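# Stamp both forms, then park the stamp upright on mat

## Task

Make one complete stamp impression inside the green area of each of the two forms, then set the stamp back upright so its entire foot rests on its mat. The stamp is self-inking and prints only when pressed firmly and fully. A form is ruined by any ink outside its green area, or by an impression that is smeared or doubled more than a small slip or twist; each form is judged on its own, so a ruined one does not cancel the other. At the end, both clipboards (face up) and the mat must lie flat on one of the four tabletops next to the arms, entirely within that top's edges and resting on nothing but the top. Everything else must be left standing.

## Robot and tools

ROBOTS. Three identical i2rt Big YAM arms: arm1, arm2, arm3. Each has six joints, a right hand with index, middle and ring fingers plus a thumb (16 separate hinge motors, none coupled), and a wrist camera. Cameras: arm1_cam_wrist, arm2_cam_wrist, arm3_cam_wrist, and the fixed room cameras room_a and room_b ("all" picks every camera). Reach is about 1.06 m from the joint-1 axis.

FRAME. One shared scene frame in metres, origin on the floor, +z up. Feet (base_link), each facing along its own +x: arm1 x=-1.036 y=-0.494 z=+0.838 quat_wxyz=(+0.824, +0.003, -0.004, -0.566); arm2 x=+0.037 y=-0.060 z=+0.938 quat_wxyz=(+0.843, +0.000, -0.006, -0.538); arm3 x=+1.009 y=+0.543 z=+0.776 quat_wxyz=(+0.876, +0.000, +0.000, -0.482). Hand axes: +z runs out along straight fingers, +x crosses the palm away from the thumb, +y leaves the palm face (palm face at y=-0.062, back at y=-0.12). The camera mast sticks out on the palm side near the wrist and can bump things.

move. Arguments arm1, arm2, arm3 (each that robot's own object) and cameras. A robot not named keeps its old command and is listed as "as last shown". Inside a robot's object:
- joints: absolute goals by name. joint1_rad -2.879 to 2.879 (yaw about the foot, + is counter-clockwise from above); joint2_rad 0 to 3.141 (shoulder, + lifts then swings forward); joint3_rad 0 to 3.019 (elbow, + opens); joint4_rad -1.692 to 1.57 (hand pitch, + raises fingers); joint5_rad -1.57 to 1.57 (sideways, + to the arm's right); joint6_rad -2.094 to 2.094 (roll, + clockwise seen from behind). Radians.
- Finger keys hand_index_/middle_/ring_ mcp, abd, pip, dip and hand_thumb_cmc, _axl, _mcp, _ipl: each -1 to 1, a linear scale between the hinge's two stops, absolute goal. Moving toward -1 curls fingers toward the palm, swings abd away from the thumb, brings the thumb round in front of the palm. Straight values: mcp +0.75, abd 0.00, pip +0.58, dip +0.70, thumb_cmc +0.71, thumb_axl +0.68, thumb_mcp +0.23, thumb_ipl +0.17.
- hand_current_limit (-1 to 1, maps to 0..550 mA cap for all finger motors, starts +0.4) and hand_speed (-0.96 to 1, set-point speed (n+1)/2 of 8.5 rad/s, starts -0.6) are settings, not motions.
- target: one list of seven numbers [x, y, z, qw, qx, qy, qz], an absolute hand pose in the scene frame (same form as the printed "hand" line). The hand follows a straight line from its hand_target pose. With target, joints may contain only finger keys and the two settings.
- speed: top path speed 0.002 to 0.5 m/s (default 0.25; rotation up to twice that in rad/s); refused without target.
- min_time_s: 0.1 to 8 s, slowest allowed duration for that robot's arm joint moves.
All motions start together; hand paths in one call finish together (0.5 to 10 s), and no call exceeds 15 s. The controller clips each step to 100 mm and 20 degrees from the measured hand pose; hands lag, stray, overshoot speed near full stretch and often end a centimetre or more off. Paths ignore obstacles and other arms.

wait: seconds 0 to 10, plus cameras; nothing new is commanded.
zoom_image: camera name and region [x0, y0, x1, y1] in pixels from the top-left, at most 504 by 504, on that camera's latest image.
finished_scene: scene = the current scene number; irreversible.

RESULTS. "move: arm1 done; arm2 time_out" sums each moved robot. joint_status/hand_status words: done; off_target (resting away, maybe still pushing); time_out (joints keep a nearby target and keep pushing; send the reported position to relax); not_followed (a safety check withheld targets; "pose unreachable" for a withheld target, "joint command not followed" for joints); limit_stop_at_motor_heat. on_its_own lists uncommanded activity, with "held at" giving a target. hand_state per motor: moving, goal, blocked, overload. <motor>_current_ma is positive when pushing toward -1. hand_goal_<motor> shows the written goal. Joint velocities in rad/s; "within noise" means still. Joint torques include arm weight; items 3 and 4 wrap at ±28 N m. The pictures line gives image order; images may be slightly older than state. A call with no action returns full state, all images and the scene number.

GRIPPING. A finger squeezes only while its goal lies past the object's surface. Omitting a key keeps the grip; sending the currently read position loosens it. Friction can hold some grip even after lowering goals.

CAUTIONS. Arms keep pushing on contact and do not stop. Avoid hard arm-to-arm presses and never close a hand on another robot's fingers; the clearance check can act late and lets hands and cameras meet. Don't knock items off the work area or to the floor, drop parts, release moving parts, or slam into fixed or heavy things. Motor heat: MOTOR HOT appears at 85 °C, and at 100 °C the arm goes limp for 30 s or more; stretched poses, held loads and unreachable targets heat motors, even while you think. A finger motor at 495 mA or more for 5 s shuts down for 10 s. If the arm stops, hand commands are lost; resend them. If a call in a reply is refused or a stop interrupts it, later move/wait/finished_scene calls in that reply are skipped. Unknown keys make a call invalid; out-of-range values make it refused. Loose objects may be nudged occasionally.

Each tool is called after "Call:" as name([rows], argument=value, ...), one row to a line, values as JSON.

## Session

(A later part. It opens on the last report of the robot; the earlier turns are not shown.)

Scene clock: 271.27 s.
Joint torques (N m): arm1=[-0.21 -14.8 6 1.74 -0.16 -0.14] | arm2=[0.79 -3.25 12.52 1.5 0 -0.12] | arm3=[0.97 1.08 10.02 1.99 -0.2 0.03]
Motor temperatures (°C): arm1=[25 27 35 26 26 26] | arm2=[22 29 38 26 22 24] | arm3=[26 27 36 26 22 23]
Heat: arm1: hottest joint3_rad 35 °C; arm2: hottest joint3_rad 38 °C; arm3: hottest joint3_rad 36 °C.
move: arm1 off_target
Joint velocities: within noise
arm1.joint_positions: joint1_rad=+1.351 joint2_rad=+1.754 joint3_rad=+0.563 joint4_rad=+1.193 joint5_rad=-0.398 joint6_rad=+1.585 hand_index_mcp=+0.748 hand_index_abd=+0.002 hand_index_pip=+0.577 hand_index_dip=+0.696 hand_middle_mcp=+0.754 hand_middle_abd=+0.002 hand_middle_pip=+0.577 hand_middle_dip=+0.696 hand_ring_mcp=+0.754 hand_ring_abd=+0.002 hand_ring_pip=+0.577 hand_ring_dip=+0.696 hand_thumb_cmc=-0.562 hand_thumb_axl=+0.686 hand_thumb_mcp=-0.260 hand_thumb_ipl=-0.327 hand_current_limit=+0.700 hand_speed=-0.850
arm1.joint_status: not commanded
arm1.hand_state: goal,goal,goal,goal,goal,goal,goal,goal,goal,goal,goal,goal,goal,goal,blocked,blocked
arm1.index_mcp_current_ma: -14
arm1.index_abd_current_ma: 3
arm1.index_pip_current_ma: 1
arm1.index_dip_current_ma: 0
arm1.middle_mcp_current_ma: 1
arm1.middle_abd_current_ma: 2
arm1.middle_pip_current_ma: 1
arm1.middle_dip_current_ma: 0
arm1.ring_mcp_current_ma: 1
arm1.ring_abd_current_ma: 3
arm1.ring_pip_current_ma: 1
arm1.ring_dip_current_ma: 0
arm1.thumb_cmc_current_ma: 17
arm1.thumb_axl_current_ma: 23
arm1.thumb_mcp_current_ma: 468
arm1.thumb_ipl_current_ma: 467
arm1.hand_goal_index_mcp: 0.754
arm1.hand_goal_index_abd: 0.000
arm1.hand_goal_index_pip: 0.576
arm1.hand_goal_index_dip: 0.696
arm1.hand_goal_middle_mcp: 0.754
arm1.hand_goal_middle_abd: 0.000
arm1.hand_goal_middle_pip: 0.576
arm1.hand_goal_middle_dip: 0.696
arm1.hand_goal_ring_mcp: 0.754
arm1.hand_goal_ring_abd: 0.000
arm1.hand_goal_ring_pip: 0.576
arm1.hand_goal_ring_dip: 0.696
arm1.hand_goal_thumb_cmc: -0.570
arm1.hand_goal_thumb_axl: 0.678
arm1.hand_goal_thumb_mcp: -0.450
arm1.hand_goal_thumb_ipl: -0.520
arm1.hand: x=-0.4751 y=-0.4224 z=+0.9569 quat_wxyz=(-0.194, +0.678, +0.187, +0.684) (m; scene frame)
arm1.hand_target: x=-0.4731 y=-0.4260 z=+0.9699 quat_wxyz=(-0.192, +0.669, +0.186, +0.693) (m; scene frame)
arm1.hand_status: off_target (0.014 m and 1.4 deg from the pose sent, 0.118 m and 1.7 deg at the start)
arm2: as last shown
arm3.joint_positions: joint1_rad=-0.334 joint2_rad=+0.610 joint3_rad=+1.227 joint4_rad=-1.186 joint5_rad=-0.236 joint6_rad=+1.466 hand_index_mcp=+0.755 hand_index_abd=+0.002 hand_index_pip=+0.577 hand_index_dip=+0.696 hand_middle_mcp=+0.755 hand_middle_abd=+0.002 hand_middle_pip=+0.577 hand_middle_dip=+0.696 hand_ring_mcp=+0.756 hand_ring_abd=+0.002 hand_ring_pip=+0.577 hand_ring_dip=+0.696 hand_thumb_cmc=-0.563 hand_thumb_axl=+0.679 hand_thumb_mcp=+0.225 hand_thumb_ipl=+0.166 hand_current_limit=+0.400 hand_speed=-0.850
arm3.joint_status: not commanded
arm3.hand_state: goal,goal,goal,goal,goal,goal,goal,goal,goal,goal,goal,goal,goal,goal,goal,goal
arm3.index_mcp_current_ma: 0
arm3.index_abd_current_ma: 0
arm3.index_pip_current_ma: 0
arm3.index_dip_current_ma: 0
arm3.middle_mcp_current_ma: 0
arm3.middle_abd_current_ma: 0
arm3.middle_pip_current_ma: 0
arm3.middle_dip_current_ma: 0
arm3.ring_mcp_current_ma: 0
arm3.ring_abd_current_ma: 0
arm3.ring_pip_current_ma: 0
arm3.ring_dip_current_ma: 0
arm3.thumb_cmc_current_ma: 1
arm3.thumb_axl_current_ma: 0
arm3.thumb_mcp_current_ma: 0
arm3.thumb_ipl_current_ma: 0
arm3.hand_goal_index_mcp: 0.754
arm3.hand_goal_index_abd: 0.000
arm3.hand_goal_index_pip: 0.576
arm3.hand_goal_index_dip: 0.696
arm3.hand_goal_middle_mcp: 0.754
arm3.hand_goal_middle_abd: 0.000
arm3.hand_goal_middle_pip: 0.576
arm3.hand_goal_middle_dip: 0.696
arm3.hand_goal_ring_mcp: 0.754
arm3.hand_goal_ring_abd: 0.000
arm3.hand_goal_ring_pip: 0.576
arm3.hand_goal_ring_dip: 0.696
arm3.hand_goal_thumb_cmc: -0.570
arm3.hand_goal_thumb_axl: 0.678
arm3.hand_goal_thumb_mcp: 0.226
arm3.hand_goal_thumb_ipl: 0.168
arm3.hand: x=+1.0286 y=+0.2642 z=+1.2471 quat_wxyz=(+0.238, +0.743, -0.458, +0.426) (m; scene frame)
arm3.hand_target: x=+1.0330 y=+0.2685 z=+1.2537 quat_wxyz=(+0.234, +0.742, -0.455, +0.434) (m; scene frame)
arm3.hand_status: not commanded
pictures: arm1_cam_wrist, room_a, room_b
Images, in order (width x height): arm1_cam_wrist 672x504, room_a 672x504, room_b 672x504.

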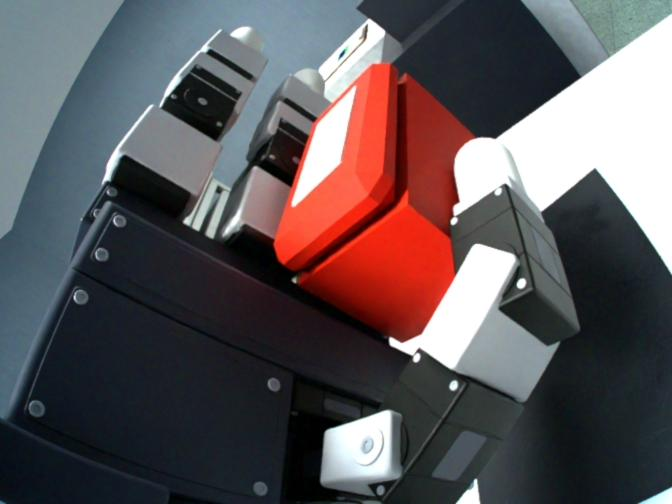

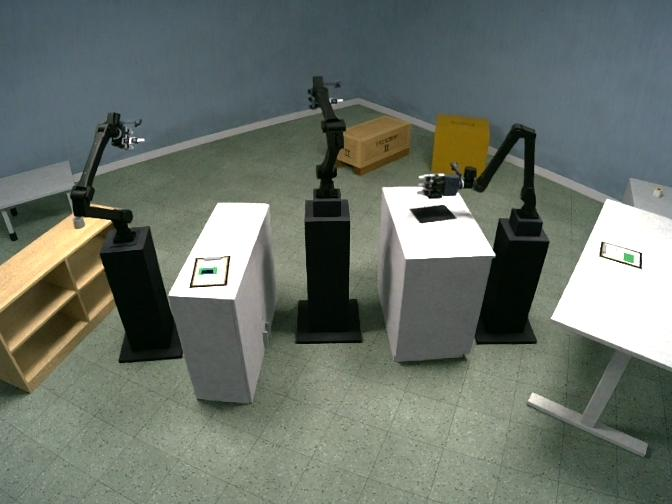

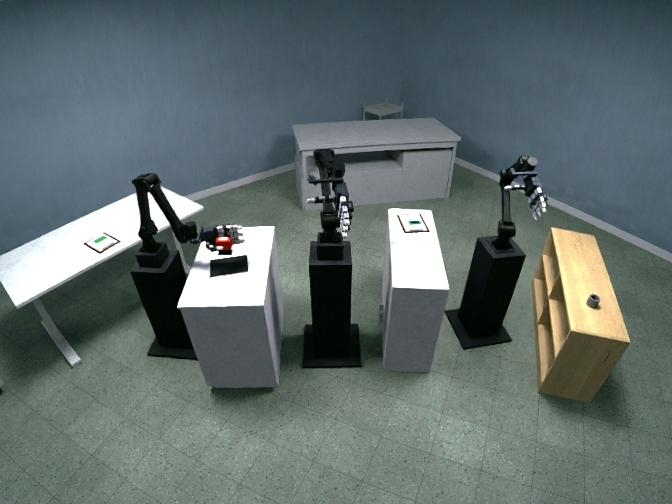

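Call:
move(arm1={"joints":{"joint2_rad":1.2,"joint3_rad":0.9,"joint4_rad":0.3,"joint5_rad":0,"joint6_rad":1.57},"min_time_s":3})

Call:
move(arm1={"joints":{"joint1_rad":-2.162},"min_time_s":5.5}, cameras=["room_a","room_b"])

Call:
move(arm1={"joints":{"joint5_rad":-1.44},"min_time_s":3}, cameras=["arm1_cam_wrist","room_a","room_b"])

Scene clock: 275.80 s.
Joint torques (N m): arm1=[-0.21 -11.75 15.83 1.8 0.11 -0.28] | arm2=[0.79 -3.25 12.53 1.5 0 -0.13] | arm3=[0.85 0.85 10.06 2 -0.21 0.05]
Motor temperatures (°C): arm1=[25 27 35 25 26 26] | arm2=[22 29 38 26 22 24] | arm3=[26 27 36 26 22 23]
Heat: arm1: hottest joint3_rad 35 °C; arm2: hottest joint3_rad 38 °C; arm3: hottest joint3_rad 36 °C.
move: arm1 done
Joint velocities: within noise
arm1.joint_positions: joint1_rad=+1.351 joint2_rad=+1.217 joint3_rad=+0.834 joint4_rad=+0.300 joint5_rad=-0.003 joint6_rad=+1.584 hand_index_mcp=+0.748 hand_index_abd=+0.002 hand_index_pip=+0.577 hand_index_dip=+0.696 hand_middle_mcp=+0.754 hand_middle_abd=+0.002 hand_middle_pip=+0.577 hand_middle_dip=+0.696 hand_ring_mcp=+0.754 hand_ring_abd=+0.002 hand_ring_pip=+0.577 hand_ring_dip=+0.696 hand_thumb_cmc=-0.562 hand_thumb_axl=+0.686 hand_thumb_mcp=-0.260 hand_thumb_ipl=-0.327 hand_current_limit=+0.700 hand_speed=-0.850
arm1.joint_status: all done
arm1.hand_state: goal,goal,goal,goal,goal,goal,goal,goal,goal,goal,goal,goal,goal,goal,blocked,blocked
arm1.index_mcp_current_ma: -14
arm1.index_abd_current_ma: 3
arm1.index_pip_current_ma: 1
arm1.index_dip_current_ma: 0
arm1.middle_mcp_current_ma: 1
arm1.middle_abd_current_ma: 2
arm1.middle_pip_current_ma: 1
arm1.middle_dip_current_ma: 0
arm1.ring_mcp_current_ma: 1
arm1.ring_abd_current_ma: 3
arm1.ring_pip_current_ma: 1
arm1.ring_dip_current_ma: 0
arm1.thumb_cmc_current_ma: 17
arm1.thumb_axl_current_ma: 23
arm1.thumb_mcp_current_ma: 468
arm1.thumb_ipl_current_ma: 467
arm1.hand_goal_index_mcp: 0.754
arm1.hand_goal_index_abd: 0.000
arm1.hand_goal_index_pip: 0.576
arm1.hand_goal_index_dip: 0.696
arm1.hand_goal_middle_mcp: 0.754
arm1.hand_goal_middle_abd: 0.000
arm1.hand_goal_middle_pip: 0.576
arm1.hand_goal_middle_dip: 0.696
arm1.hand_goal_ring_mcp: 0.754
arm1.hand_goal_ring_abd: 0.000
arm1.hand_goal_ring_pip: 0.576
arm1.hand_goal_ring_dip: 0.696
arm1.hand_goal_thumb_cmc: -0.570
arm1.hand_goal_thumb_axl: 0.678
arm1.hand_goal_thumb_mcp: -0.450
arm1.hand_goal_thumb_ipl: -0.520
arm1.hand: x=-0.4788 y=-0.4969 z=+1.1663 quat_wxyz=(-0.056, +0.731, +0.050, +0.679) (m; scene frame)
arm1.hand_target: x=-0.4725 y=-0.5015 z=+1.2169 quat_wxyz=(-0.049, +0.702, +0.049, +0.709) (m; scene frame)
arm1.hand_status: not commanded
arm2.joint_positions: joint1_rad=+0.176 joint2_rad=+0.816 joint3_rad=+0.999 joint4_rad=-0.581 joint5_rad=+0.001 joint6_rad=+1.550 hand_index_mcp=+0.755 hand_index_abd=+0.003 hand_index_pip=+0.577 hand_index_dip=+0.696 hand_middle_mcp=+0.753 hand_middle_abd=+0.003 hand_middle_pip=+0.577 hand_middle_dip=+0.696 hand_ring_mcp=+0.754 hand_ring_abd=+0.002 hand_ring_pip=+0.577 hand_ring_dip=+0.696 hand_thumb_cmc=-0.563 hand_thumb_axl=+0.679 hand_thumb_mcp=+0.224 hand_thumb_ipl=+0.166 hand_current_limit=+0.700 hand_speed=-0.850
arm2.joint_status: not commanded
arm2.hand_state: goal,goal,goal,goal,goal,goal,goal,goal,goal,goal,goal,goal,goal,goal,goal,goal
arm2.index_mcp_current_ma: 0
arm2.index_abd_current_ma: 1
arm2.index_pip_current_ma: 0
arm2.index_dip_current_ma: 0
arm2.middle_mcp_current_ma: 0
arm2.middle_abd_current_ma: 1
arm2.middle_pip_current_ma: 0
arm2.middle_dip_current_ma: 0
arm2.ring_mcp_current_ma: 0
arm2.ring_abd_current_ma: 1
arm2.ring_pip_current_ma: 0
arm2.ring_dip_current_ma: 0
arm2.thumb_cmc_current_ma: 6
arm2.thumb_axl_current_ma: 0
arm2.thumb_mcp_current_ma: -1
arm2.thumb_ipl_current_ma: -2
arm2.hand_goal_index_mcp: 0.754
arm2.hand_goal_index_abd: 0.000
arm2.hand_goal_index_pip: 0.576
arm2.hand_goal_index_dip: 0.696
arm2.hand_goal_middle_mcp: 0.754
arm2.hand_goal_middle_abd: 0.000
arm2.hand_goal_middle_pip: 0.576
arm2.hand_goal_middle_dip: 0.696
arm2.hand_goal_ring_mcp: 0.754
arm2.hand_goal_ring_abd: 0.000
arm2.hand_goal_ring_pip: 0.576
arm2.hand_goal_ring_dip: 0.696
arm2.hand_goal_thumb_cmc: -0.570
arm2.hand_goal_thumb_axl: 0.678
arm2.hand_goal_thumb_mcp: 0.226
arm2.hand_goal_thumb_ipl: 0.168
arm2.hand: x=+0.1965 y=-0.4411 z=+1.3490 quat_wxyz=(+0.261, +0.739, -0.377, +0.493) (m; scene frame)
arm2.hand_target: x=+0.1988 y=-0.4365 z=+1.3791 quat_wxyz=(+0.266, +0.727, -0.369, +0.514) (m; scene frame)
arm2.hand_status: not commanded
arm3: as last shown
pictures: none

Scene clock: 281.77 s.
Joint torques (N m): arm1=[0.44 -12.04 15.77 1.83 -0.11 -0.27] | arm2=[0.79 -3.25 12.53 1.48 0 -0.13] | arm3=[1.38 1.03 10.06 2.07 -0.23 0.02]
Motor temperatures (°C): arm1=[25 27 36 25 26 26] | arm2=[22 28 38 26 22 24] | arm3=[26 27 36 26 22 23]
Heat: arm1: hottest joint3_rad 36 °C; arm2: hottest joint3_rad 38 °C; arm3: hottest joint3_rad 36 °C.
move: arm1 done
Joint velocities: within noise
arm1.joint_positions: joint1_rad=-2.163 joint2_rad=+1.217 joint3_rad=+0.834 joint4_rad=+0.300 joint5_rad=+0.002 joint6_rad=+1.584 hand_index_mcp=+0.747 hand_index_abd=+0.002 hand_index_pip=+0.577 hand_index_dip=+0.696 hand_middle_mcp=+0.753 hand_middle_abd=+0.002 hand_middle_pip=+0.577 hand_middle_dip=+0.696 hand_ring_mcp=+0.754 hand_ring_abd=+0.002 hand_ring_pip=+0.577 hand_ring_dip=+0.696 hand_thumb_cmc=-0.562 hand_thumb_axl=+0.686 hand_thumb_mcp=-0.260 hand_thumb_ipl=-0.327 hand_current_limit=+0.700 hand_speed=-0.850
arm1.joint_status: all done
arm1.hand_state: goal,goal,goal,goal,goal,goal,goal,goal,goal,goal,goal,goal,goal,goal,blocked,blocked
arm1.index_mcp_current_ma: -18
arm1.index_abd_current_ma: 3
arm1.index_pip_current_ma: 1
arm1.index_dip_current_ma: 0
arm1.middle_mcp_current_ma: -1
arm1.middle_abd_current_ma: 2
arm1.middle_pip_current_ma: 1
arm1.middle_dip_current_ma: 0
arm1.ring_mcp_current_ma: 0
arm1.ring_abd_current_ma: 3
arm1.ring_pip_current_ma: 1
arm1.ring_dip_current_ma: 0
arm1.thumb_cmc_current_ma: 17
arm1.thumb_axl_current_ma: 23
arm1.thumb_mcp_current_ma: 468
arm1.thumb_ipl_current_ma: 467
arm1.hand_goal_index_mcp: 0.754
arm1.hand_goal_index_abd: 0.000
arm1.hand_goal_index_pip: 0.576
arm1.hand_goal_index_dip: 0.696
arm1.hand_goal_middle_mcp: 0.754
arm1.hand_goal_middle_abd: 0.000
arm1.hand_goal_middle_pip: 0.576
arm1.hand_goal_middle_dip: 0.696
arm1.hand_goal_ring_mcp: 0.754
arm1.hand_goal_ring_abd: 0.000
arm1.hand_goal_ring_pip: 0.576
arm1.hand_goal_ring_dip: 0.696
arm1.hand_goal_thumb_cmc: -0.570
arm1.hand_goal_thumb_axl: 0.678
arm1.hand_goal_thumb_mcp: -0.450
arm1.hand_goal_thumb_ipl: -0.520
arm1.hand: x=-1.5594 y=-0.2881 z=+1.1551 quat_wxyz=(+0.669, -0.087, -0.734, -0.073) (m; scene frame)
arm1.hand_target: x=-1.5672 y=-0.2870 z=+1.2055 quat_wxyz=(+0.699, -0.078, -0.706, -0.080) (m; scene frame)
arm1.hand_status: not commanded
arm2, arm3: as last shown
pictures: room_a, room_b
Images, in order (width x height): room_a 672x504, room_b 672x504.

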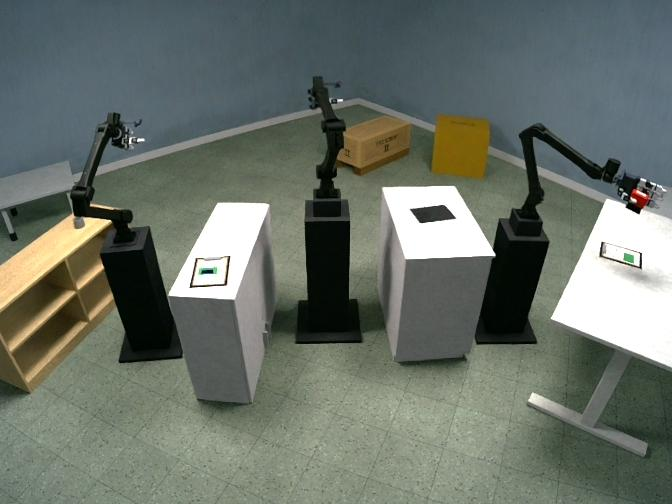

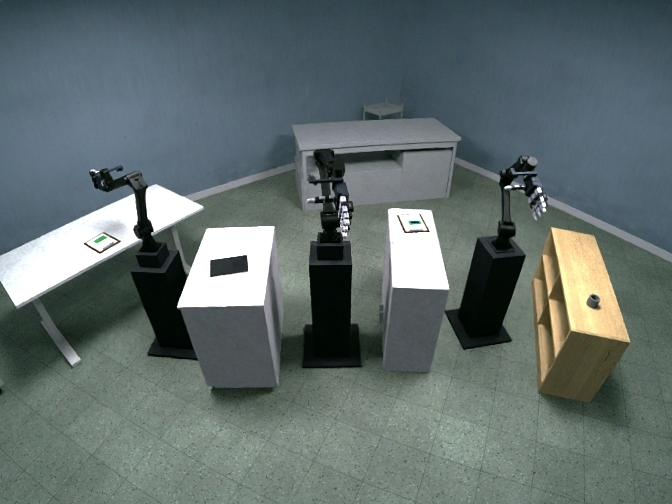

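Scene clock: 285.27 s.
Joint torques (N m): arm1=[0.44 -11.05 14.98 0.99 -0.31 -0.27] | arm2=[0.79 -3.25 12.52 1.5 0 -0.12] | arm3=[0.97 0.91 10.22 2.09 -0.24 0.02]
Motor temperatures (°C): arm1=[25 27 36 25 26 26] | arm2=[22 28 39 26 22 24] | arm3=[26 27 36 26 22 23]
Heat: arm1: hottest joint3_rad 36 °C; arm2: hottest joint3_rad 39 °C; arm3: hottest joint3_rad 36 °C.
move: arm1 done
Joint velocities: within noise
arm1.joint_positions: joint1_rad=-2.163 joint2_rad=+1.217 joint3_rad=+0.834 joint4_rad=+0.300 joint5_rad=-1.436 joint6_rad=+1.584 hand_index_mcp=+0.747 hand_index_abd=+0.002 hand_index_pip=+0.577 hand_index_dip=+0.696 hand_middle_mcp=+0.753 hand_middle_abd=+0.002 hand_middle_pip=+0.577 hand_middle_dip=+0.696 hand_ring_mcp=+0.754 hand_ring_abd=+0.002 hand_ring_pip=+0.577 hand_ring_dip=+0.696 hand_thumb_cmc=-0.562 hand_thumb_axl=+0.686 hand_thumb_mcp=-0.260 hand_thumb_ipl=-0.327 hand_current_limit=+0.700 hand_speed=-0.850
arm1.joint_status: all done
arm1.hand_state: goal,goal,goal,goal,goal,goal,goal,goal,goal,goal,goal,goal,goal,goal,blocked,blocked
arm1.index_mcp_current_ma: -18
arm1.index_abd_current_ma: 3
arm1.index_pip_current_ma: 1
arm1.index_dip_current_ma: 0
arm1.middle_mcp_current_ma: -1
arm1.middle_abd_current_ma: 2
arm1.middle_pip_current_ma: 1
arm1.middle_dip_current_ma: 0
arm1.ring_mcp_current_ma: 0
arm1.ring_abd_current_ma: 3
arm1.ring_pip_current_ma: 1
arm1.ring_dip_current_ma: 0
arm1.thumb_cmc_current_ma: 17
arm1.thumb_axl_current_ma: 23
arm1.thumb_mcp_current_ma: 468
arm1.thumb_ipl_current_ma: 467
arm1.hand_goal_index_mcp: 0.754
arm1.hand_goal_index_abd: 0.000
arm1.hand_goal_index_pip: 0.576
arm1.hand_goal_index_dip: 0.696
arm1.hand_goal_middle_mcp: 0.754
arm1.hand_goal_middle_abd: 0.000
arm1.hand_goal_middle_pip: 0.576
arm1.hand_goal_middle_dip: 0.696
arm1.hand_goal_ring_mcp: 0.754
arm1.hand_goal_ring_abd: 0.000
arm1.hand_goal_ring_pip: 0.576
arm1.hand_goal_ring_dip: 0.696
arm1.hand_goal_thumb_cmc: -0.570
arm1.hand_goal_thumb_axl: 0.678
arm1.hand_goal_thumb_mcp: -0.450
arm1.hand_goal_thumb_ipl: -0.520
arm1.hand: x=-1.5499 y=-0.5423 z=+1.1605 quat_wxyz=(+0.555, +0.375, -0.606, +0.429) (m; scene frame)
arm1.hand_target: x=-1.5567 y=-0.5417 z=+1.2053 quat_wxyz=(+0.577, +0.402, -0.583, +0.406) (m; scene frame)
arm1.hand_status: not commanded
arm2, arm3: as last shown
pictures: arm1_cam_wrist, room_a, room_b
Images, in order (width x height): arm1_cam_wrist 672x504, room_a 672x504, room_b 672x504.

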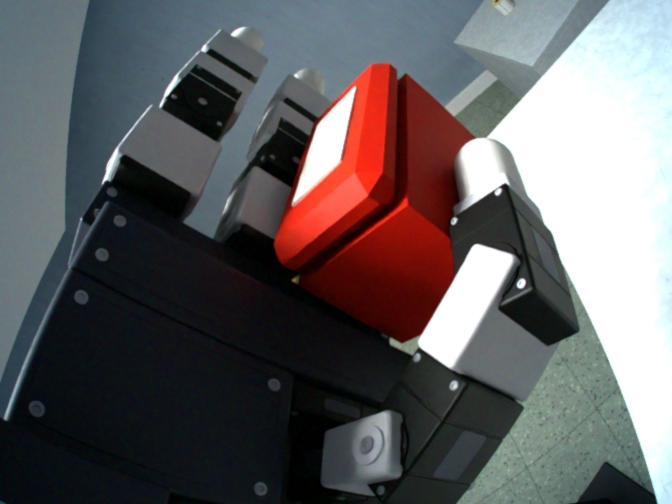

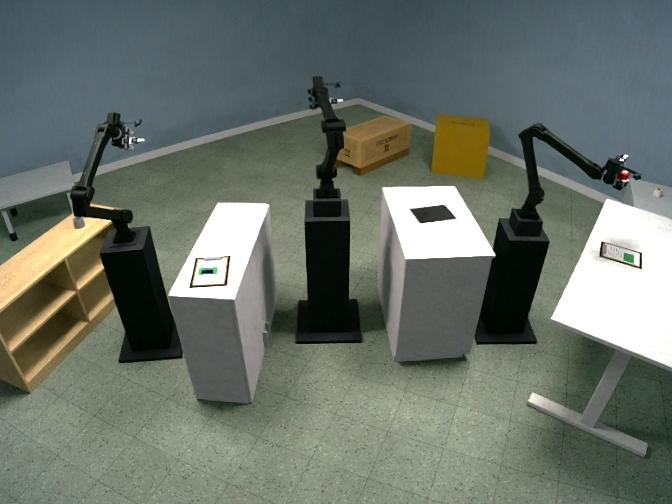

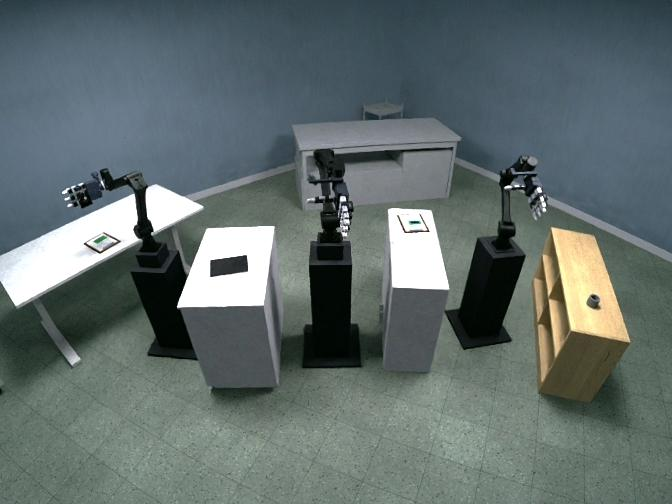

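Call:
move(arm1={"target":[-1.685,-0.502,0.96,0.5792,0.4056,-0.5792,0.4056],"speed":0.15}, cameras=["arm1_cam_wrist","room_a","room_b"])

Call:
zoom_image(camera="room_a", region=[585, 200, 665, 280])

Call:
zoom_image(camera="room_b", region=[60, 190, 140, 270])

Scene clock: 289.93 s.
Joint torques (N m): arm1=[-0.38 -16.56 9.84 1.69 -0.17 -0.14] | arm2=[0.79 -3.19 12.52 1.5 0 -0.13] | arm3=[1.26 1.08 9.99 1.91 -0.23 0.05]
Motor temperatures (°C): arm1=[25 27 36 25 26 26] | arm2=[22 28 39 26 22 24] | arm3=[26 27 36 26 22 23]
Heat: arm1: hottest joint3_rad 36 °C; arm2: hottest joint3_rad 39 °C; arm3: hottest joint3_rad 36 °C.
move: arm1 off_target
Joint velocities: within noise
arm1.joint_positions: joint1_rad=-2.172 joint2_rad=+1.945 joint3_rad=+0.962 joint4_rad=+0.935 joint5_rad=-1.464 joint6_rad=+1.573 hand_index_mcp=+0.747 hand_index_abd=+0.002 hand_index_pip=+0.577 hand_index_dip=+0.696 hand_middle_mcp=+0.753 hand_middle_abd=+0.002 hand_middle_pip=+0.577 hand_middle_dip=+0.696 hand_ring_mcp=+0.754 hand_ring_abd=+0.002 hand_ring_pip=+0.577 hand_ring_dip=+0.696 hand_thumb_cmc=-0.562 hand_thumb_axl=+0.686 hand_thumb_mcp=-0.260 hand_thumb_ipl=-0.327 hand_current_limit=+0.700 hand_speed=-0.850
arm1.joint_status: not commanded
arm1.hand_state: goal,goal,goal,goal,goal,goal,goal,goal,goal,goal,goal,goal,goal,goal,blocked,blocked
arm1.index_mcp_current_ma: -18
arm1.index_abd_current_ma: 3
arm1.index_pip_current_ma: 1
arm1.index_dip_current_ma: 0
arm1.middle_mcp_current_ma: -1
arm1.middle_abd_current_ma: 2
arm1.middle_pip_current_ma: 1
arm1.middle_dip_current_ma: 0
arm1.ring_mcp_current_ma: 0
arm1.ring_abd_current_ma: 3
arm1.ring_pip_current_ma: 1
arm1.ring_dip_current_ma: 0
arm1.thumb_cmc_current_ma: 17
arm1.thumb_axl_current_ma: 23
arm1.thumb_mcp_current_ma: 468
arm1.thumb_ipl_current_ma: 468
arm1.hand_goal_index_mcp: 0.754
arm1.hand_goal_index_abd: 0.000
arm1.hand_goal_index_pip: 0.576
arm1.hand_goal_index_dip: 0.696
arm1.hand_goal_middle_mcp: 0.754
arm1.hand_goal_middle_abd: 0.000
arm1.hand_goal_middle_pip: 0.576
arm1.hand_goal_middle_dip: 0.696
arm1.hand_goal_ring_mcp: 0.754
arm1.hand_goal_ring_abd: 0.000
arm1.hand_goal_ring_pip: 0.576
arm1.hand_goal_ring_dip: 0.696
arm1.hand_goal_thumb_cmc: -0.570
arm1.hand_goal_thumb_axl: 0.678
arm1.hand_goal_thumb_mcp: -0.450
arm1.hand_goal_thumb_ipl: -0.520
arm1.hand: x=-1.6691 y=-0.5115 z=+0.9409 quat_wxyz=(+0.563, +0.393, -0.592, +0.423) (m; scene frame)
arm1.hand_target: x=-1.6837 y=-0.5021 z=+0.9602 quat_wxyz=(+0.578, +0.406, -0.580, +0.405) (m; scene frame)
arm1.hand_status: off_target (0.027 m and 3.4 deg from the pose sent, 0.245 m and 6.1 deg at the start)
arm2, arm3: as last shown
pictures: arm1_cam_wrist, room_a, room_b
Images, in order (width x height): arm1_cam_wrist 672x504, room_a 672x504, room_b 672x504.

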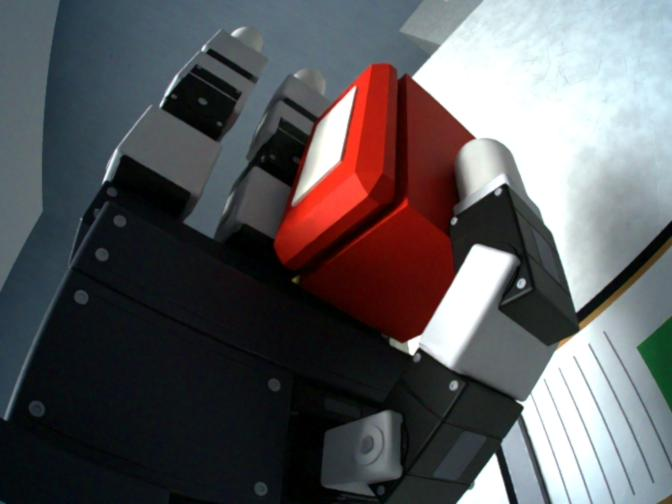

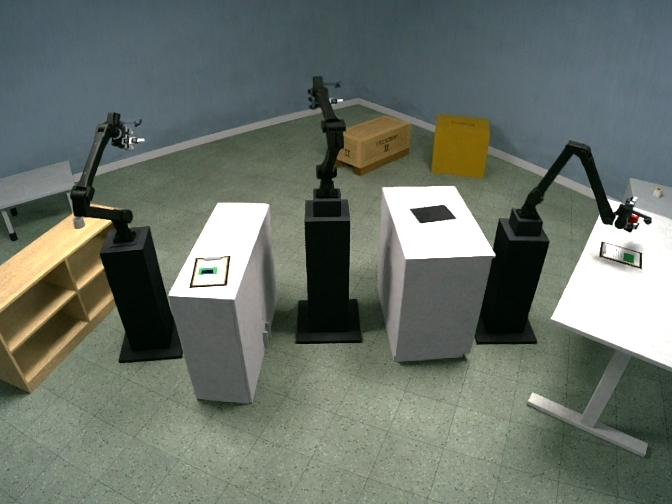

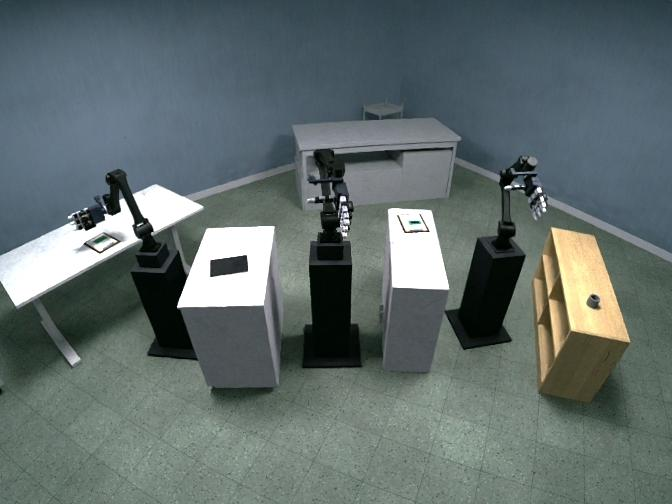

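Scaled by 6.300 from the camera's 672x504 image, which has a finer 960x720 frame.

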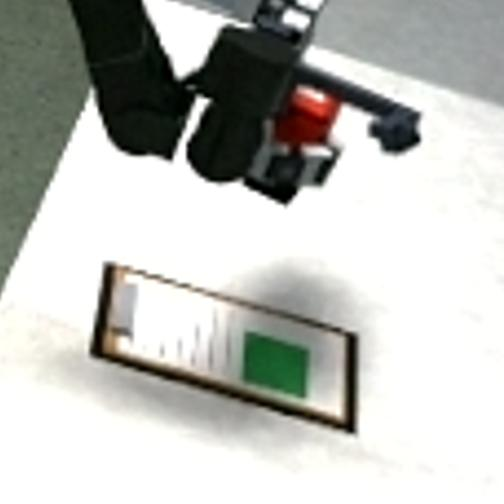

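Scaled by 6.300 from the camera's 672x504 image, which has a finer 960x720 frame.

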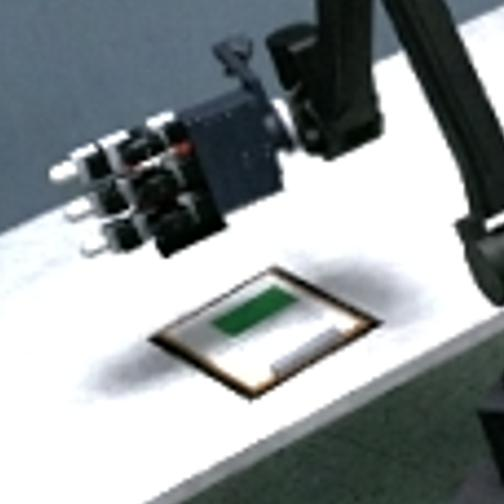

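Call:
move(arm1={"target":[-1.695,-0.465,0.88,0.5977,0.4124,-0.5747,0.3784],"speed":0.1}, cameras=["arm1_cam_wrist","room_a","room_b"])

Call:
zoom_image(camera="room_a", region=[590, 210, 660, 280])

Call:
zoom_image(camera="room_b", region=[65, 200, 135, 270])

Scene clock: 295.37 s.
Joint torques (N m): arm1=[-0.38 -18.26 8.28 1.89 -0.25 -0.17] | arm2=[0.79 -3.19 12.52 1.48 0 -0.12] | arm3=[1.2 1.44 10.06 1.94 -0.21 0.04]
Motor temperatures (°C): arm1=[25 28 36 25 26 26] | arm2=[22 28 39 26 22 24] | arm3=[26 27 36 26 22 23]
Heat: arm1: hottest joint3_rad 36 °C; arm2: hottest joint3_rad 39 °C; arm3: hottest joint3_rad 36 °C.
move: arm1 off_target
Joint velocities: within noise
arm1.joint_positions: joint1_rad=-2.226 joint2_rad=+2.165 joint3_rad=+1.025 joint4_rad=+1.094 joint5_rad=-1.481 joint6_rad=+1.512 hand_index_mcp=+0.747 hand_index_abd=+0.002 hand_index_pip=+0.577 hand_index_dip=+0.696 hand_middle_mcp=+0.753 hand_middle_abd=+0.002 hand_middle_pip=+0.577 hand_middle_dip=+0.696 hand_ring_mcp=+0.754 hand_ring_abd=+0.002 hand_ring_pip=+0.577 hand_ring_dip=+0.696 hand_thumb_cmc=-0.562 hand_thumb_axl=+0.686 hand_thumb_mcp=-0.260 hand_thumb_ipl=-0.327 hand_current_limit=+0.700 hand_speed=-0.850
arm1.joint_status: not commanded
arm1.hand_state: goal,goal,goal,goal,goal,goal,goal,goal,goal,goal,goal,goal,goal,goal,blocked,blocked
arm1.index_mcp_current_ma: -18
arm1.index_abd_current_ma: 3
arm1.index_pip_current_ma: 1
arm1.index_dip_current_ma: 0
arm1.middle_mcp_current_ma: -1
arm1.middle_abd_current_ma: 2
arm1.middle_pip_current_ma: 1
arm1.middle_dip_current_ma: 0
arm1.ring_mcp_current_ma: 0
arm1.ring_abd_current_ma: 3
arm1.ring_pip_current_ma: 1
arm1.ring_dip_current_ma: 0
arm1.thumb_cmc_current_ma: 17
arm1.thumb_axl_current_ma: 23
arm1.thumb_mcp_current_ma: 468
arm1.thumb_ipl_current_ma: 468
arm1.hand_goal_index_mcp: 0.754
arm1.hand_goal_index_abd: 0.000
arm1.hand_goal_index_pip: 0.576
arm1.hand_goal_index_dip: 0.696
arm1.hand_goal_middle_mcp: 0.754
arm1.hand_goal_middle_abd: 0.000
arm1.hand_goal_middle_pip: 0.576
arm1.hand_goal_middle_dip: 0.696
arm1.hand_goal_ring_mcp: 0.754
arm1.hand_goal_ring_abd: 0.000
arm1.hand_goal_ring_pip: 0.576
arm1.hand_goal_ring_dip: 0.696
arm1.hand_goal_thumb_cmc: -0.570
arm1.hand_goal_thumb_axl: 0.678
arm1.hand_goal_thumb_mcp: -0.450
arm1.hand_goal_thumb_ipl: -0.520
arm1.hand: x=-1.6812 y=-0.4748 z=+0.8650 quat_wxyz=(+0.583, +0.400, -0.587, +0.394) (m; scene frame)
arm1.hand_target: x=-1.6940 y=-0.4652 z=+0.8803 quat_wxyz=(+0.596, +0.413, -0.576, +0.378) (m; scene frame)
arm1.hand_status: off_target (0.023 m and 3.1 deg from the pose sent, 0.081 m and 7.1 deg at the start)
arm2, arm3: as last shown
pictures: arm1_cam_wrist, room_a, room_b
Images, in order (width x height): arm1_cam_wrist 672x504, room_a 672x504, room_b 672x504.

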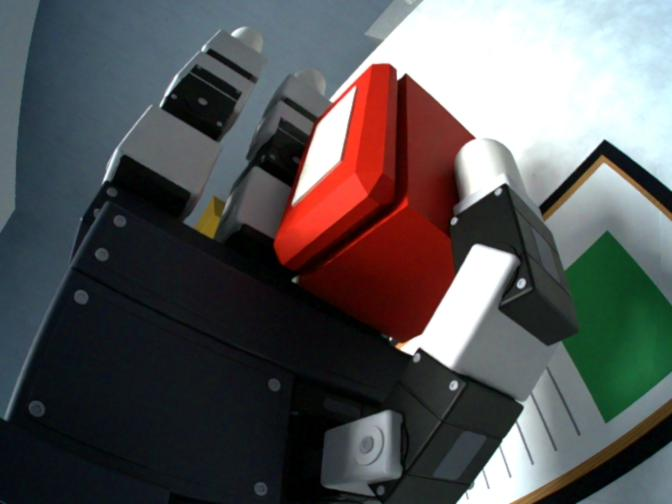

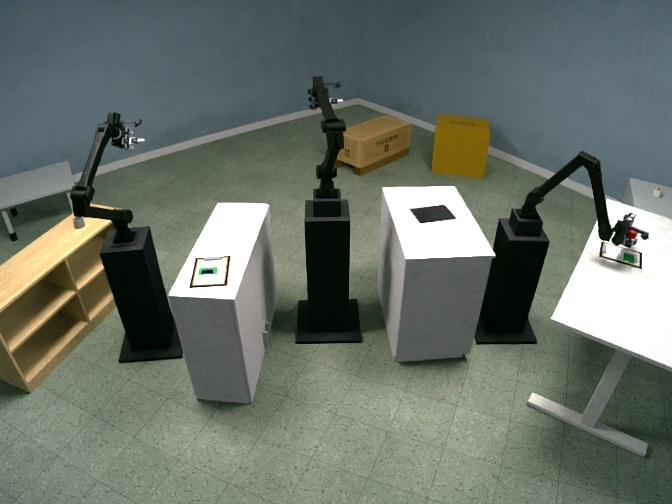

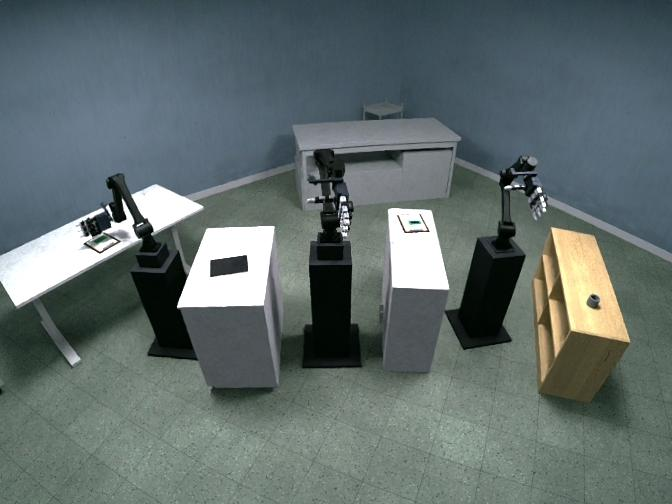

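Scaled by 7.200 from the camera's 672x504 image, which has a finer 960x720 frame.

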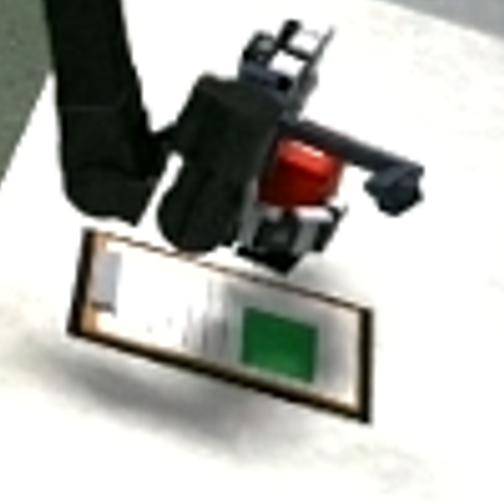

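Scaled by 7.200 from the camera's 672x504 image, which has a finer 960x720 frame.

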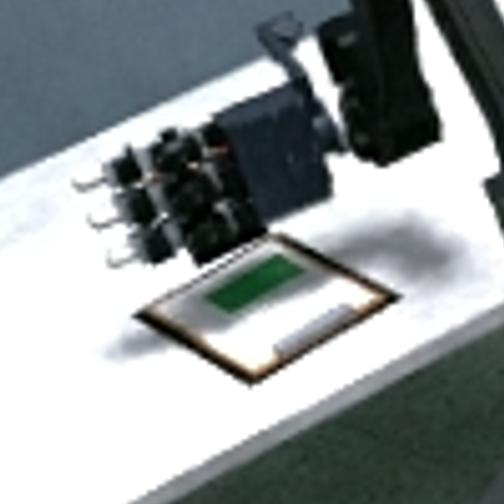

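Call:
move(arm1={"target":[-1.704,-0.440,0.846,0.5977,0.4124,-0.5747,0.3784],"speed":0.08}, cameras=["arm1_cam_wrist","room_a","room_b"])

Call:
zoom_image(camera="room_a", region=[595, 215, 655, 275])

Call:
zoom_image(camera="room_b", region=[70, 205, 130, 265])

Scene clock: 298.93 s.
Joint torques (N m): arm1=[-0.21 -19.08 7.84 1.83 -0.29 -0.21] | arm2=[0.85 -3.25 12.52 1.51 0 -0.12] | arm3=[0.85 1.03 10.11 2.1 -0.21 0.02]
Motor temperatures (°C): arm1=[25 28 36 25 26 26] | arm2=[22 28 40 26 22 24] | arm3=[26 27 36 26 22 23]
Heat: arm1: hottest joint3_rad 36 °C; arm2: hottest joint3_rad 40 °C; arm3: hottest joint3_rad 36 °C.
move: arm1 off_target
Joint velocities: within noise
arm1.joint_positions: joint1_rad=-2.267 joint2_rad=+2.267 joint3_rad=+1.100 joint4_rad=+1.107 joint5_rad=-1.519 joint6_rad=+1.507 hand_index_mcp=+0.747 hand_index_abd=+0.002 hand_index_pip=+0.577 hand_index_dip=+0.696 hand_middle_mcp=+0.753 hand_middle_abd=+0.002 hand_middle_pip=+0.577 hand_middle_dip=+0.696 hand_ring_mcp=+0.754 hand_ring_abd=+0.002 hand_ring_pip=+0.577 hand_ring_dip=+0.696 hand_thumb_cmc=-0.562 hand_thumb_axl=+0.686 hand_thumb_mcp=-0.260 hand_thumb_ipl=-0.327 hand_current_limit=+0.700 hand_speed=-0.850
arm1.joint_status: not commanded
arm1.hand_state: goal,goal,goal,goal,goal,goal,goal,goal,goal,goal,goal,goal,goal,goal,blocked,blocked
arm1.index_mcp_current_ma: -18
arm1.index_abd_current_ma: 3
arm1.index_pip_current_ma: 1
arm1.index_dip_current_ma: 0
arm1.middle_mcp_current_ma: -1
arm1.middle_abd_current_ma: 2
arm1.middle_pip_current_ma: 1
arm1.middle_dip_current_ma: 0
arm1.ring_mcp_current_ma: 0
arm1.ring_abd_current_ma: 3
arm1.ring_pip_current_ma: 1
arm1.ring_dip_current_ma: 0
arm1.thumb_cmc_current_ma: 17
arm1.thumb_axl_current_ma: 23
arm1.thumb_mcp_current_ma: 468
arm1.thumb_ipl_current_ma: 468
arm1.hand_goal_index_mcp: 0.754
arm1.hand_goal_index_abd: 0.000
arm1.hand_goal_index_pip: 0.576
arm1.hand_goal_index_dip: 0.696
arm1.hand_goal_middle_mcp: 0.754
arm1.hand_goal_middle_abd: 0.000
arm1.hand_goal_middle_pip: 0.576
arm1.hand_goal_middle_dip: 0.696
arm1.hand_goal_ring_mcp: 0.754
arm1.hand_goal_ring_abd: 0.000
arm1.hand_goal_ring_pip: 0.576
arm1.hand_goal_ring_dip: 0.696
arm1.hand_goal_thumb_cmc: -0.570
arm1.hand_goal_thumb_axl: 0.678
arm1.hand_goal_thumb_mcp: -0.450
arm1.hand_goal_thumb_ipl: -0.520
arm1.hand: x=-1.6908 y=-0.4491 z=+0.8302 quat_wxyz=(+0.582, +0.397, -0.589, +0.397) (m; scene frame)
arm1.hand_target: x=-1.7032 y=-0.4402 z=+0.8464 quat_wxyz=(+0.596, +0.413, -0.576, +0.377) (m; scene frame)
arm1.hand_status: off_target (0.022 m and 3.7 deg from the pose sent, 0.046 m and 3.1 deg at the start)
arm2, arm3: as last shown
pictures: arm1_cam_wrist, room_a, room_b
Images, in order (width x height): arm1_cam_wrist 672x504, room_a 672x504, room_b 672x504.

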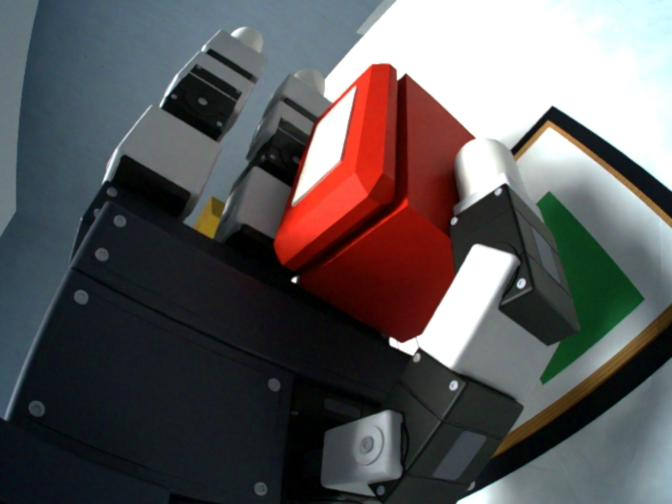

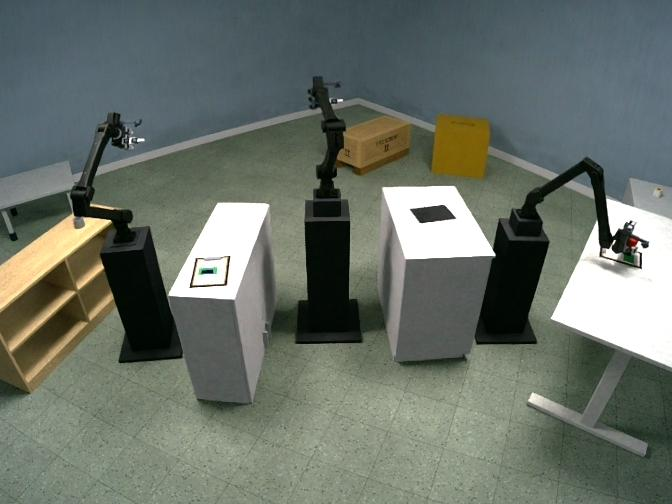

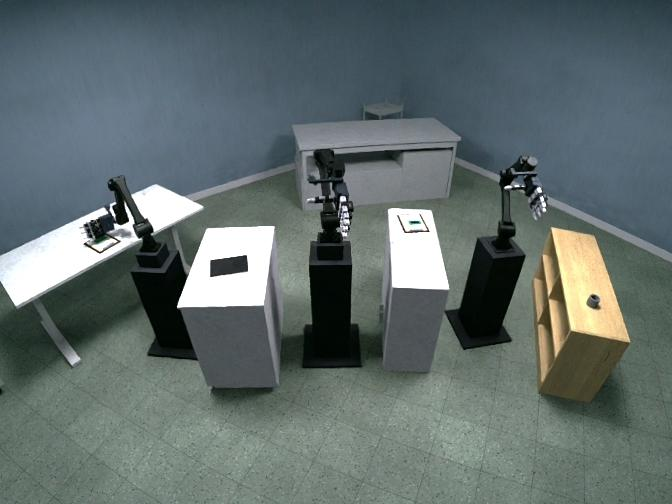

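Scaled by 8.400 from the camera's 672x504 image, which has a finer 960x720 frame.

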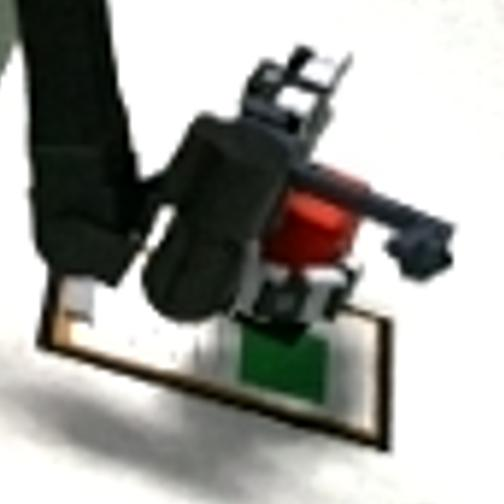

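Scaled by 8.400 from the camera's 672x504 image, which has a finer 960x720 frame.

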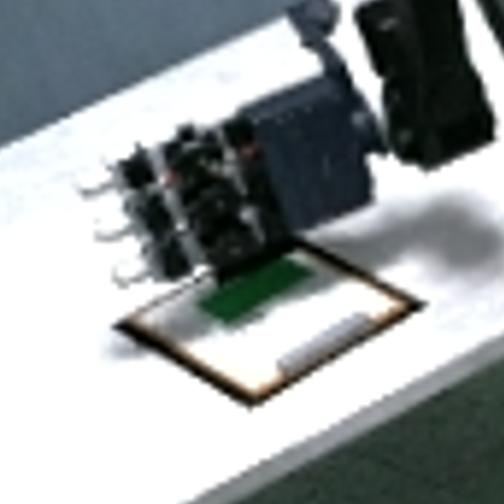

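Call:
move(arm1={"target":[-1.713,-0.432,0.832,0.5977,0.4124,-0.5747,0.3784],"speed":0.08}, cameras=["arm1_cam_wrist","room_a","room_b"])

Call:
zoom_image(camera="room_a", region=[600, 220, 650, 270])

Call:
zoom_image(camera="room_b", region=[80, 215, 130, 265])

Scene clock: 301.87 s.
Joint torques (N m): arm1=[-0.5 -19.55 7.76 1.68 -0.28 -0.21] | arm2=[0.85 -3.19 12.53 1.5 0 -0.13] | arm3=[1.38 1.2 10.1 2.1 -0.25 0.02]
Motor temperatures (°C): arm1=[25 28 36 25 26 26] | arm2=[22 28 40 26 22 24] | arm3=[26 27 36 26 22 23]
Heat: arm1: hottest joint3_rad 36 °C; arm2: hottest joint3_rad 40 °C; arm3: hottest joint3_rad 36 °C.
move: arm1 off_target
Joint velocities: within noise
arm1.joint_positions: joint1_rad=-2.271 joint2_rad=+2.314 joint3_rad=+1.147 joint4_rad=+1.108 joint5_rad=-1.527 joint6_rad=+1.507 hand_index_mcp=+0.747 hand_index_abd=+0.002 hand_index_pip=+0.577 hand_index_dip=+0.696 hand_middle_mcp=+0.753 hand_middle_abd=+0.002 hand_middle_pip=+0.577 hand_middle_dip=+0.696 hand_ring_mcp=+0.754 hand_ring_abd=+0.002 hand_ring_pip=+0.577 hand_ring_dip=+0.696 hand_thumb_cmc=-0.562 hand_thumb_axl=+0.686 hand_thumb_mcp=-0.260 hand_thumb_ipl=-0.327 hand_current_limit=+0.700 hand_speed=-0.850
arm1.joint_status: not commanded
arm1.hand_state: goal,goal,goal,goal,goal,goal,goal,goal,goal,goal,goal,goal,goal,goal,blocked,blocked
arm1.index_mcp_current_ma: -18
arm1.index_abd_current_ma: 3
arm1.index_pip_current_ma: 1
arm1.index_dip_current_ma: 0
arm1.middle_mcp_current_ma: -1
arm1.middle_abd_current_ma: 2
arm1.middle_pip_current_ma: 1
arm1.middle_dip_current_ma: 0
arm1.ring_mcp_current_ma: 0
arm1.ring_abd_current_ma: 3
arm1.ring_pip_current_ma: 1
arm1.ring_dip_current_ma: 0
arm1.thumb_cmc_current_ma: 17
arm1.thumb_axl_current_ma: 23
arm1.thumb_mcp_current_ma: 467
arm1.thumb_ipl_current_ma: 467
arm1.hand_goal_index_mcp: 0.754
arm1.hand_goal_index_abd: 0.000
arm1.hand_goal_index_pip: 0.576
arm1.hand_goal_index_dip: 0.696
arm1.hand_goal_middle_mcp: 0.754
arm1.hand_goal_middle_abd: 0.000
arm1.hand_goal_middle_pip: 0.576
arm1.hand_goal_middle_dip: 0.696
arm1.hand_goal_ring_mcp: 0.754
arm1.hand_goal_ring_abd: 0.000
arm1.hand_goal_ring_pip: 0.576
arm1.hand_goal_ring_dip: 0.696
arm1.hand_goal_thumb_cmc: -0.570
arm1.hand_goal_thumb_axl: 0.678
arm1.hand_goal_thumb_mcp: -0.450
arm1.hand_goal_thumb_ipl: -0.520
arm1.hand: x=-1.7001 y=-0.4438 z=+0.8164 quat_wxyz=(+0.582, +0.398, -0.588, +0.397) (m; scene frame)
arm1.hand_target: x=-1.7121 y=-0.4322 z=+0.8324 quat_wxyz=(+0.596, +0.413, -0.576, +0.377) (m; scene frame)
arm1.hand_status: off_target (0.023 m and 3.6 deg from the pose sent, 0.028 m and 3.7 deg at the start)
arm2, arm3: as last shown
pictures: arm1_cam_wrist, room_a, room_b
Images, in order (width x height): arm1_cam_wrist 672x504, room_a 672x504, room_b 672x504.

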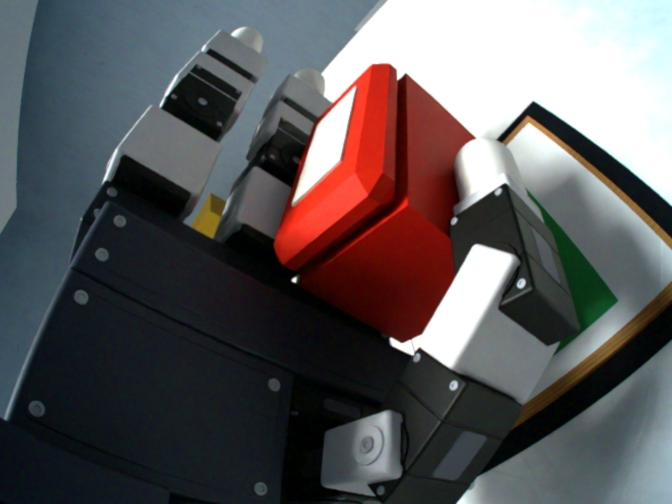

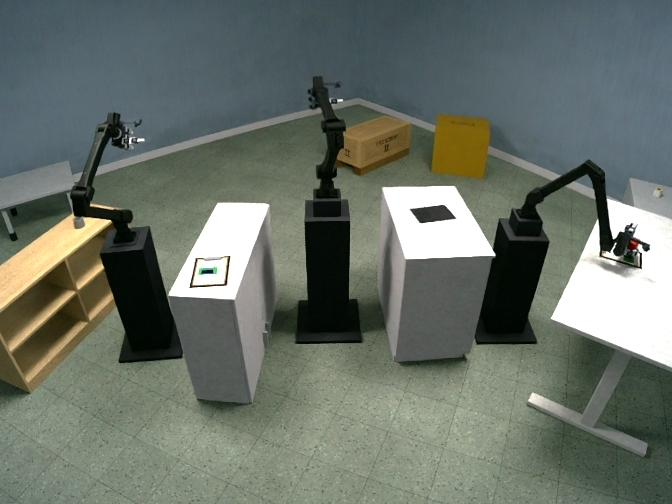

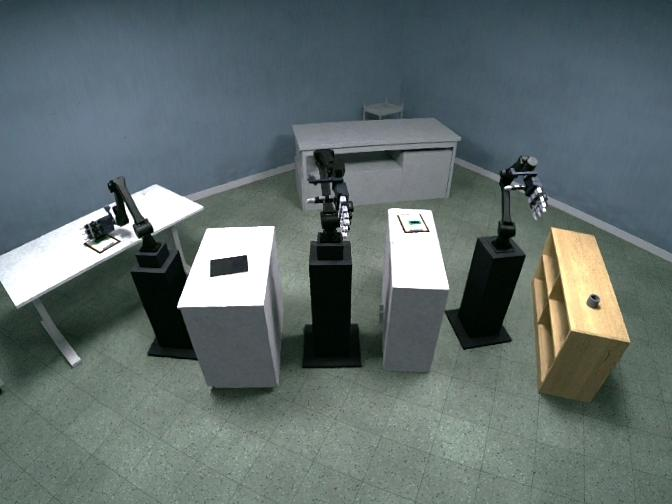

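Scaled by 10.080 from the camera's 672x504 image, which has a finer 960x720 frame.

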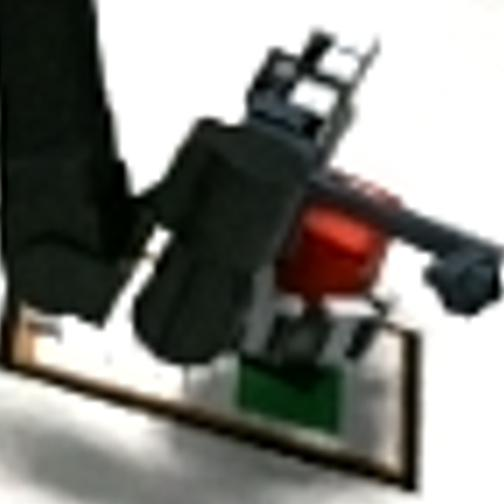

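Scaled by 10.080 from the camera's 672x504 image, which has a finer 960x720 frame.

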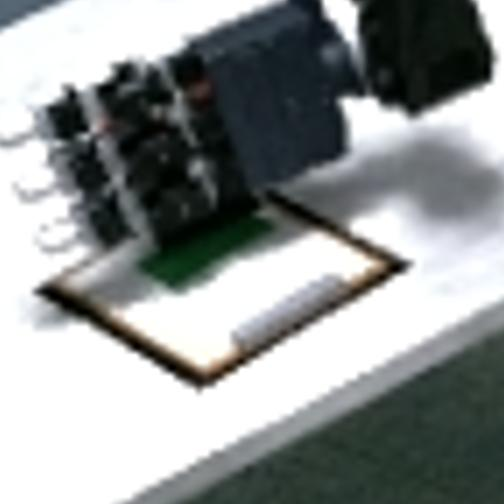

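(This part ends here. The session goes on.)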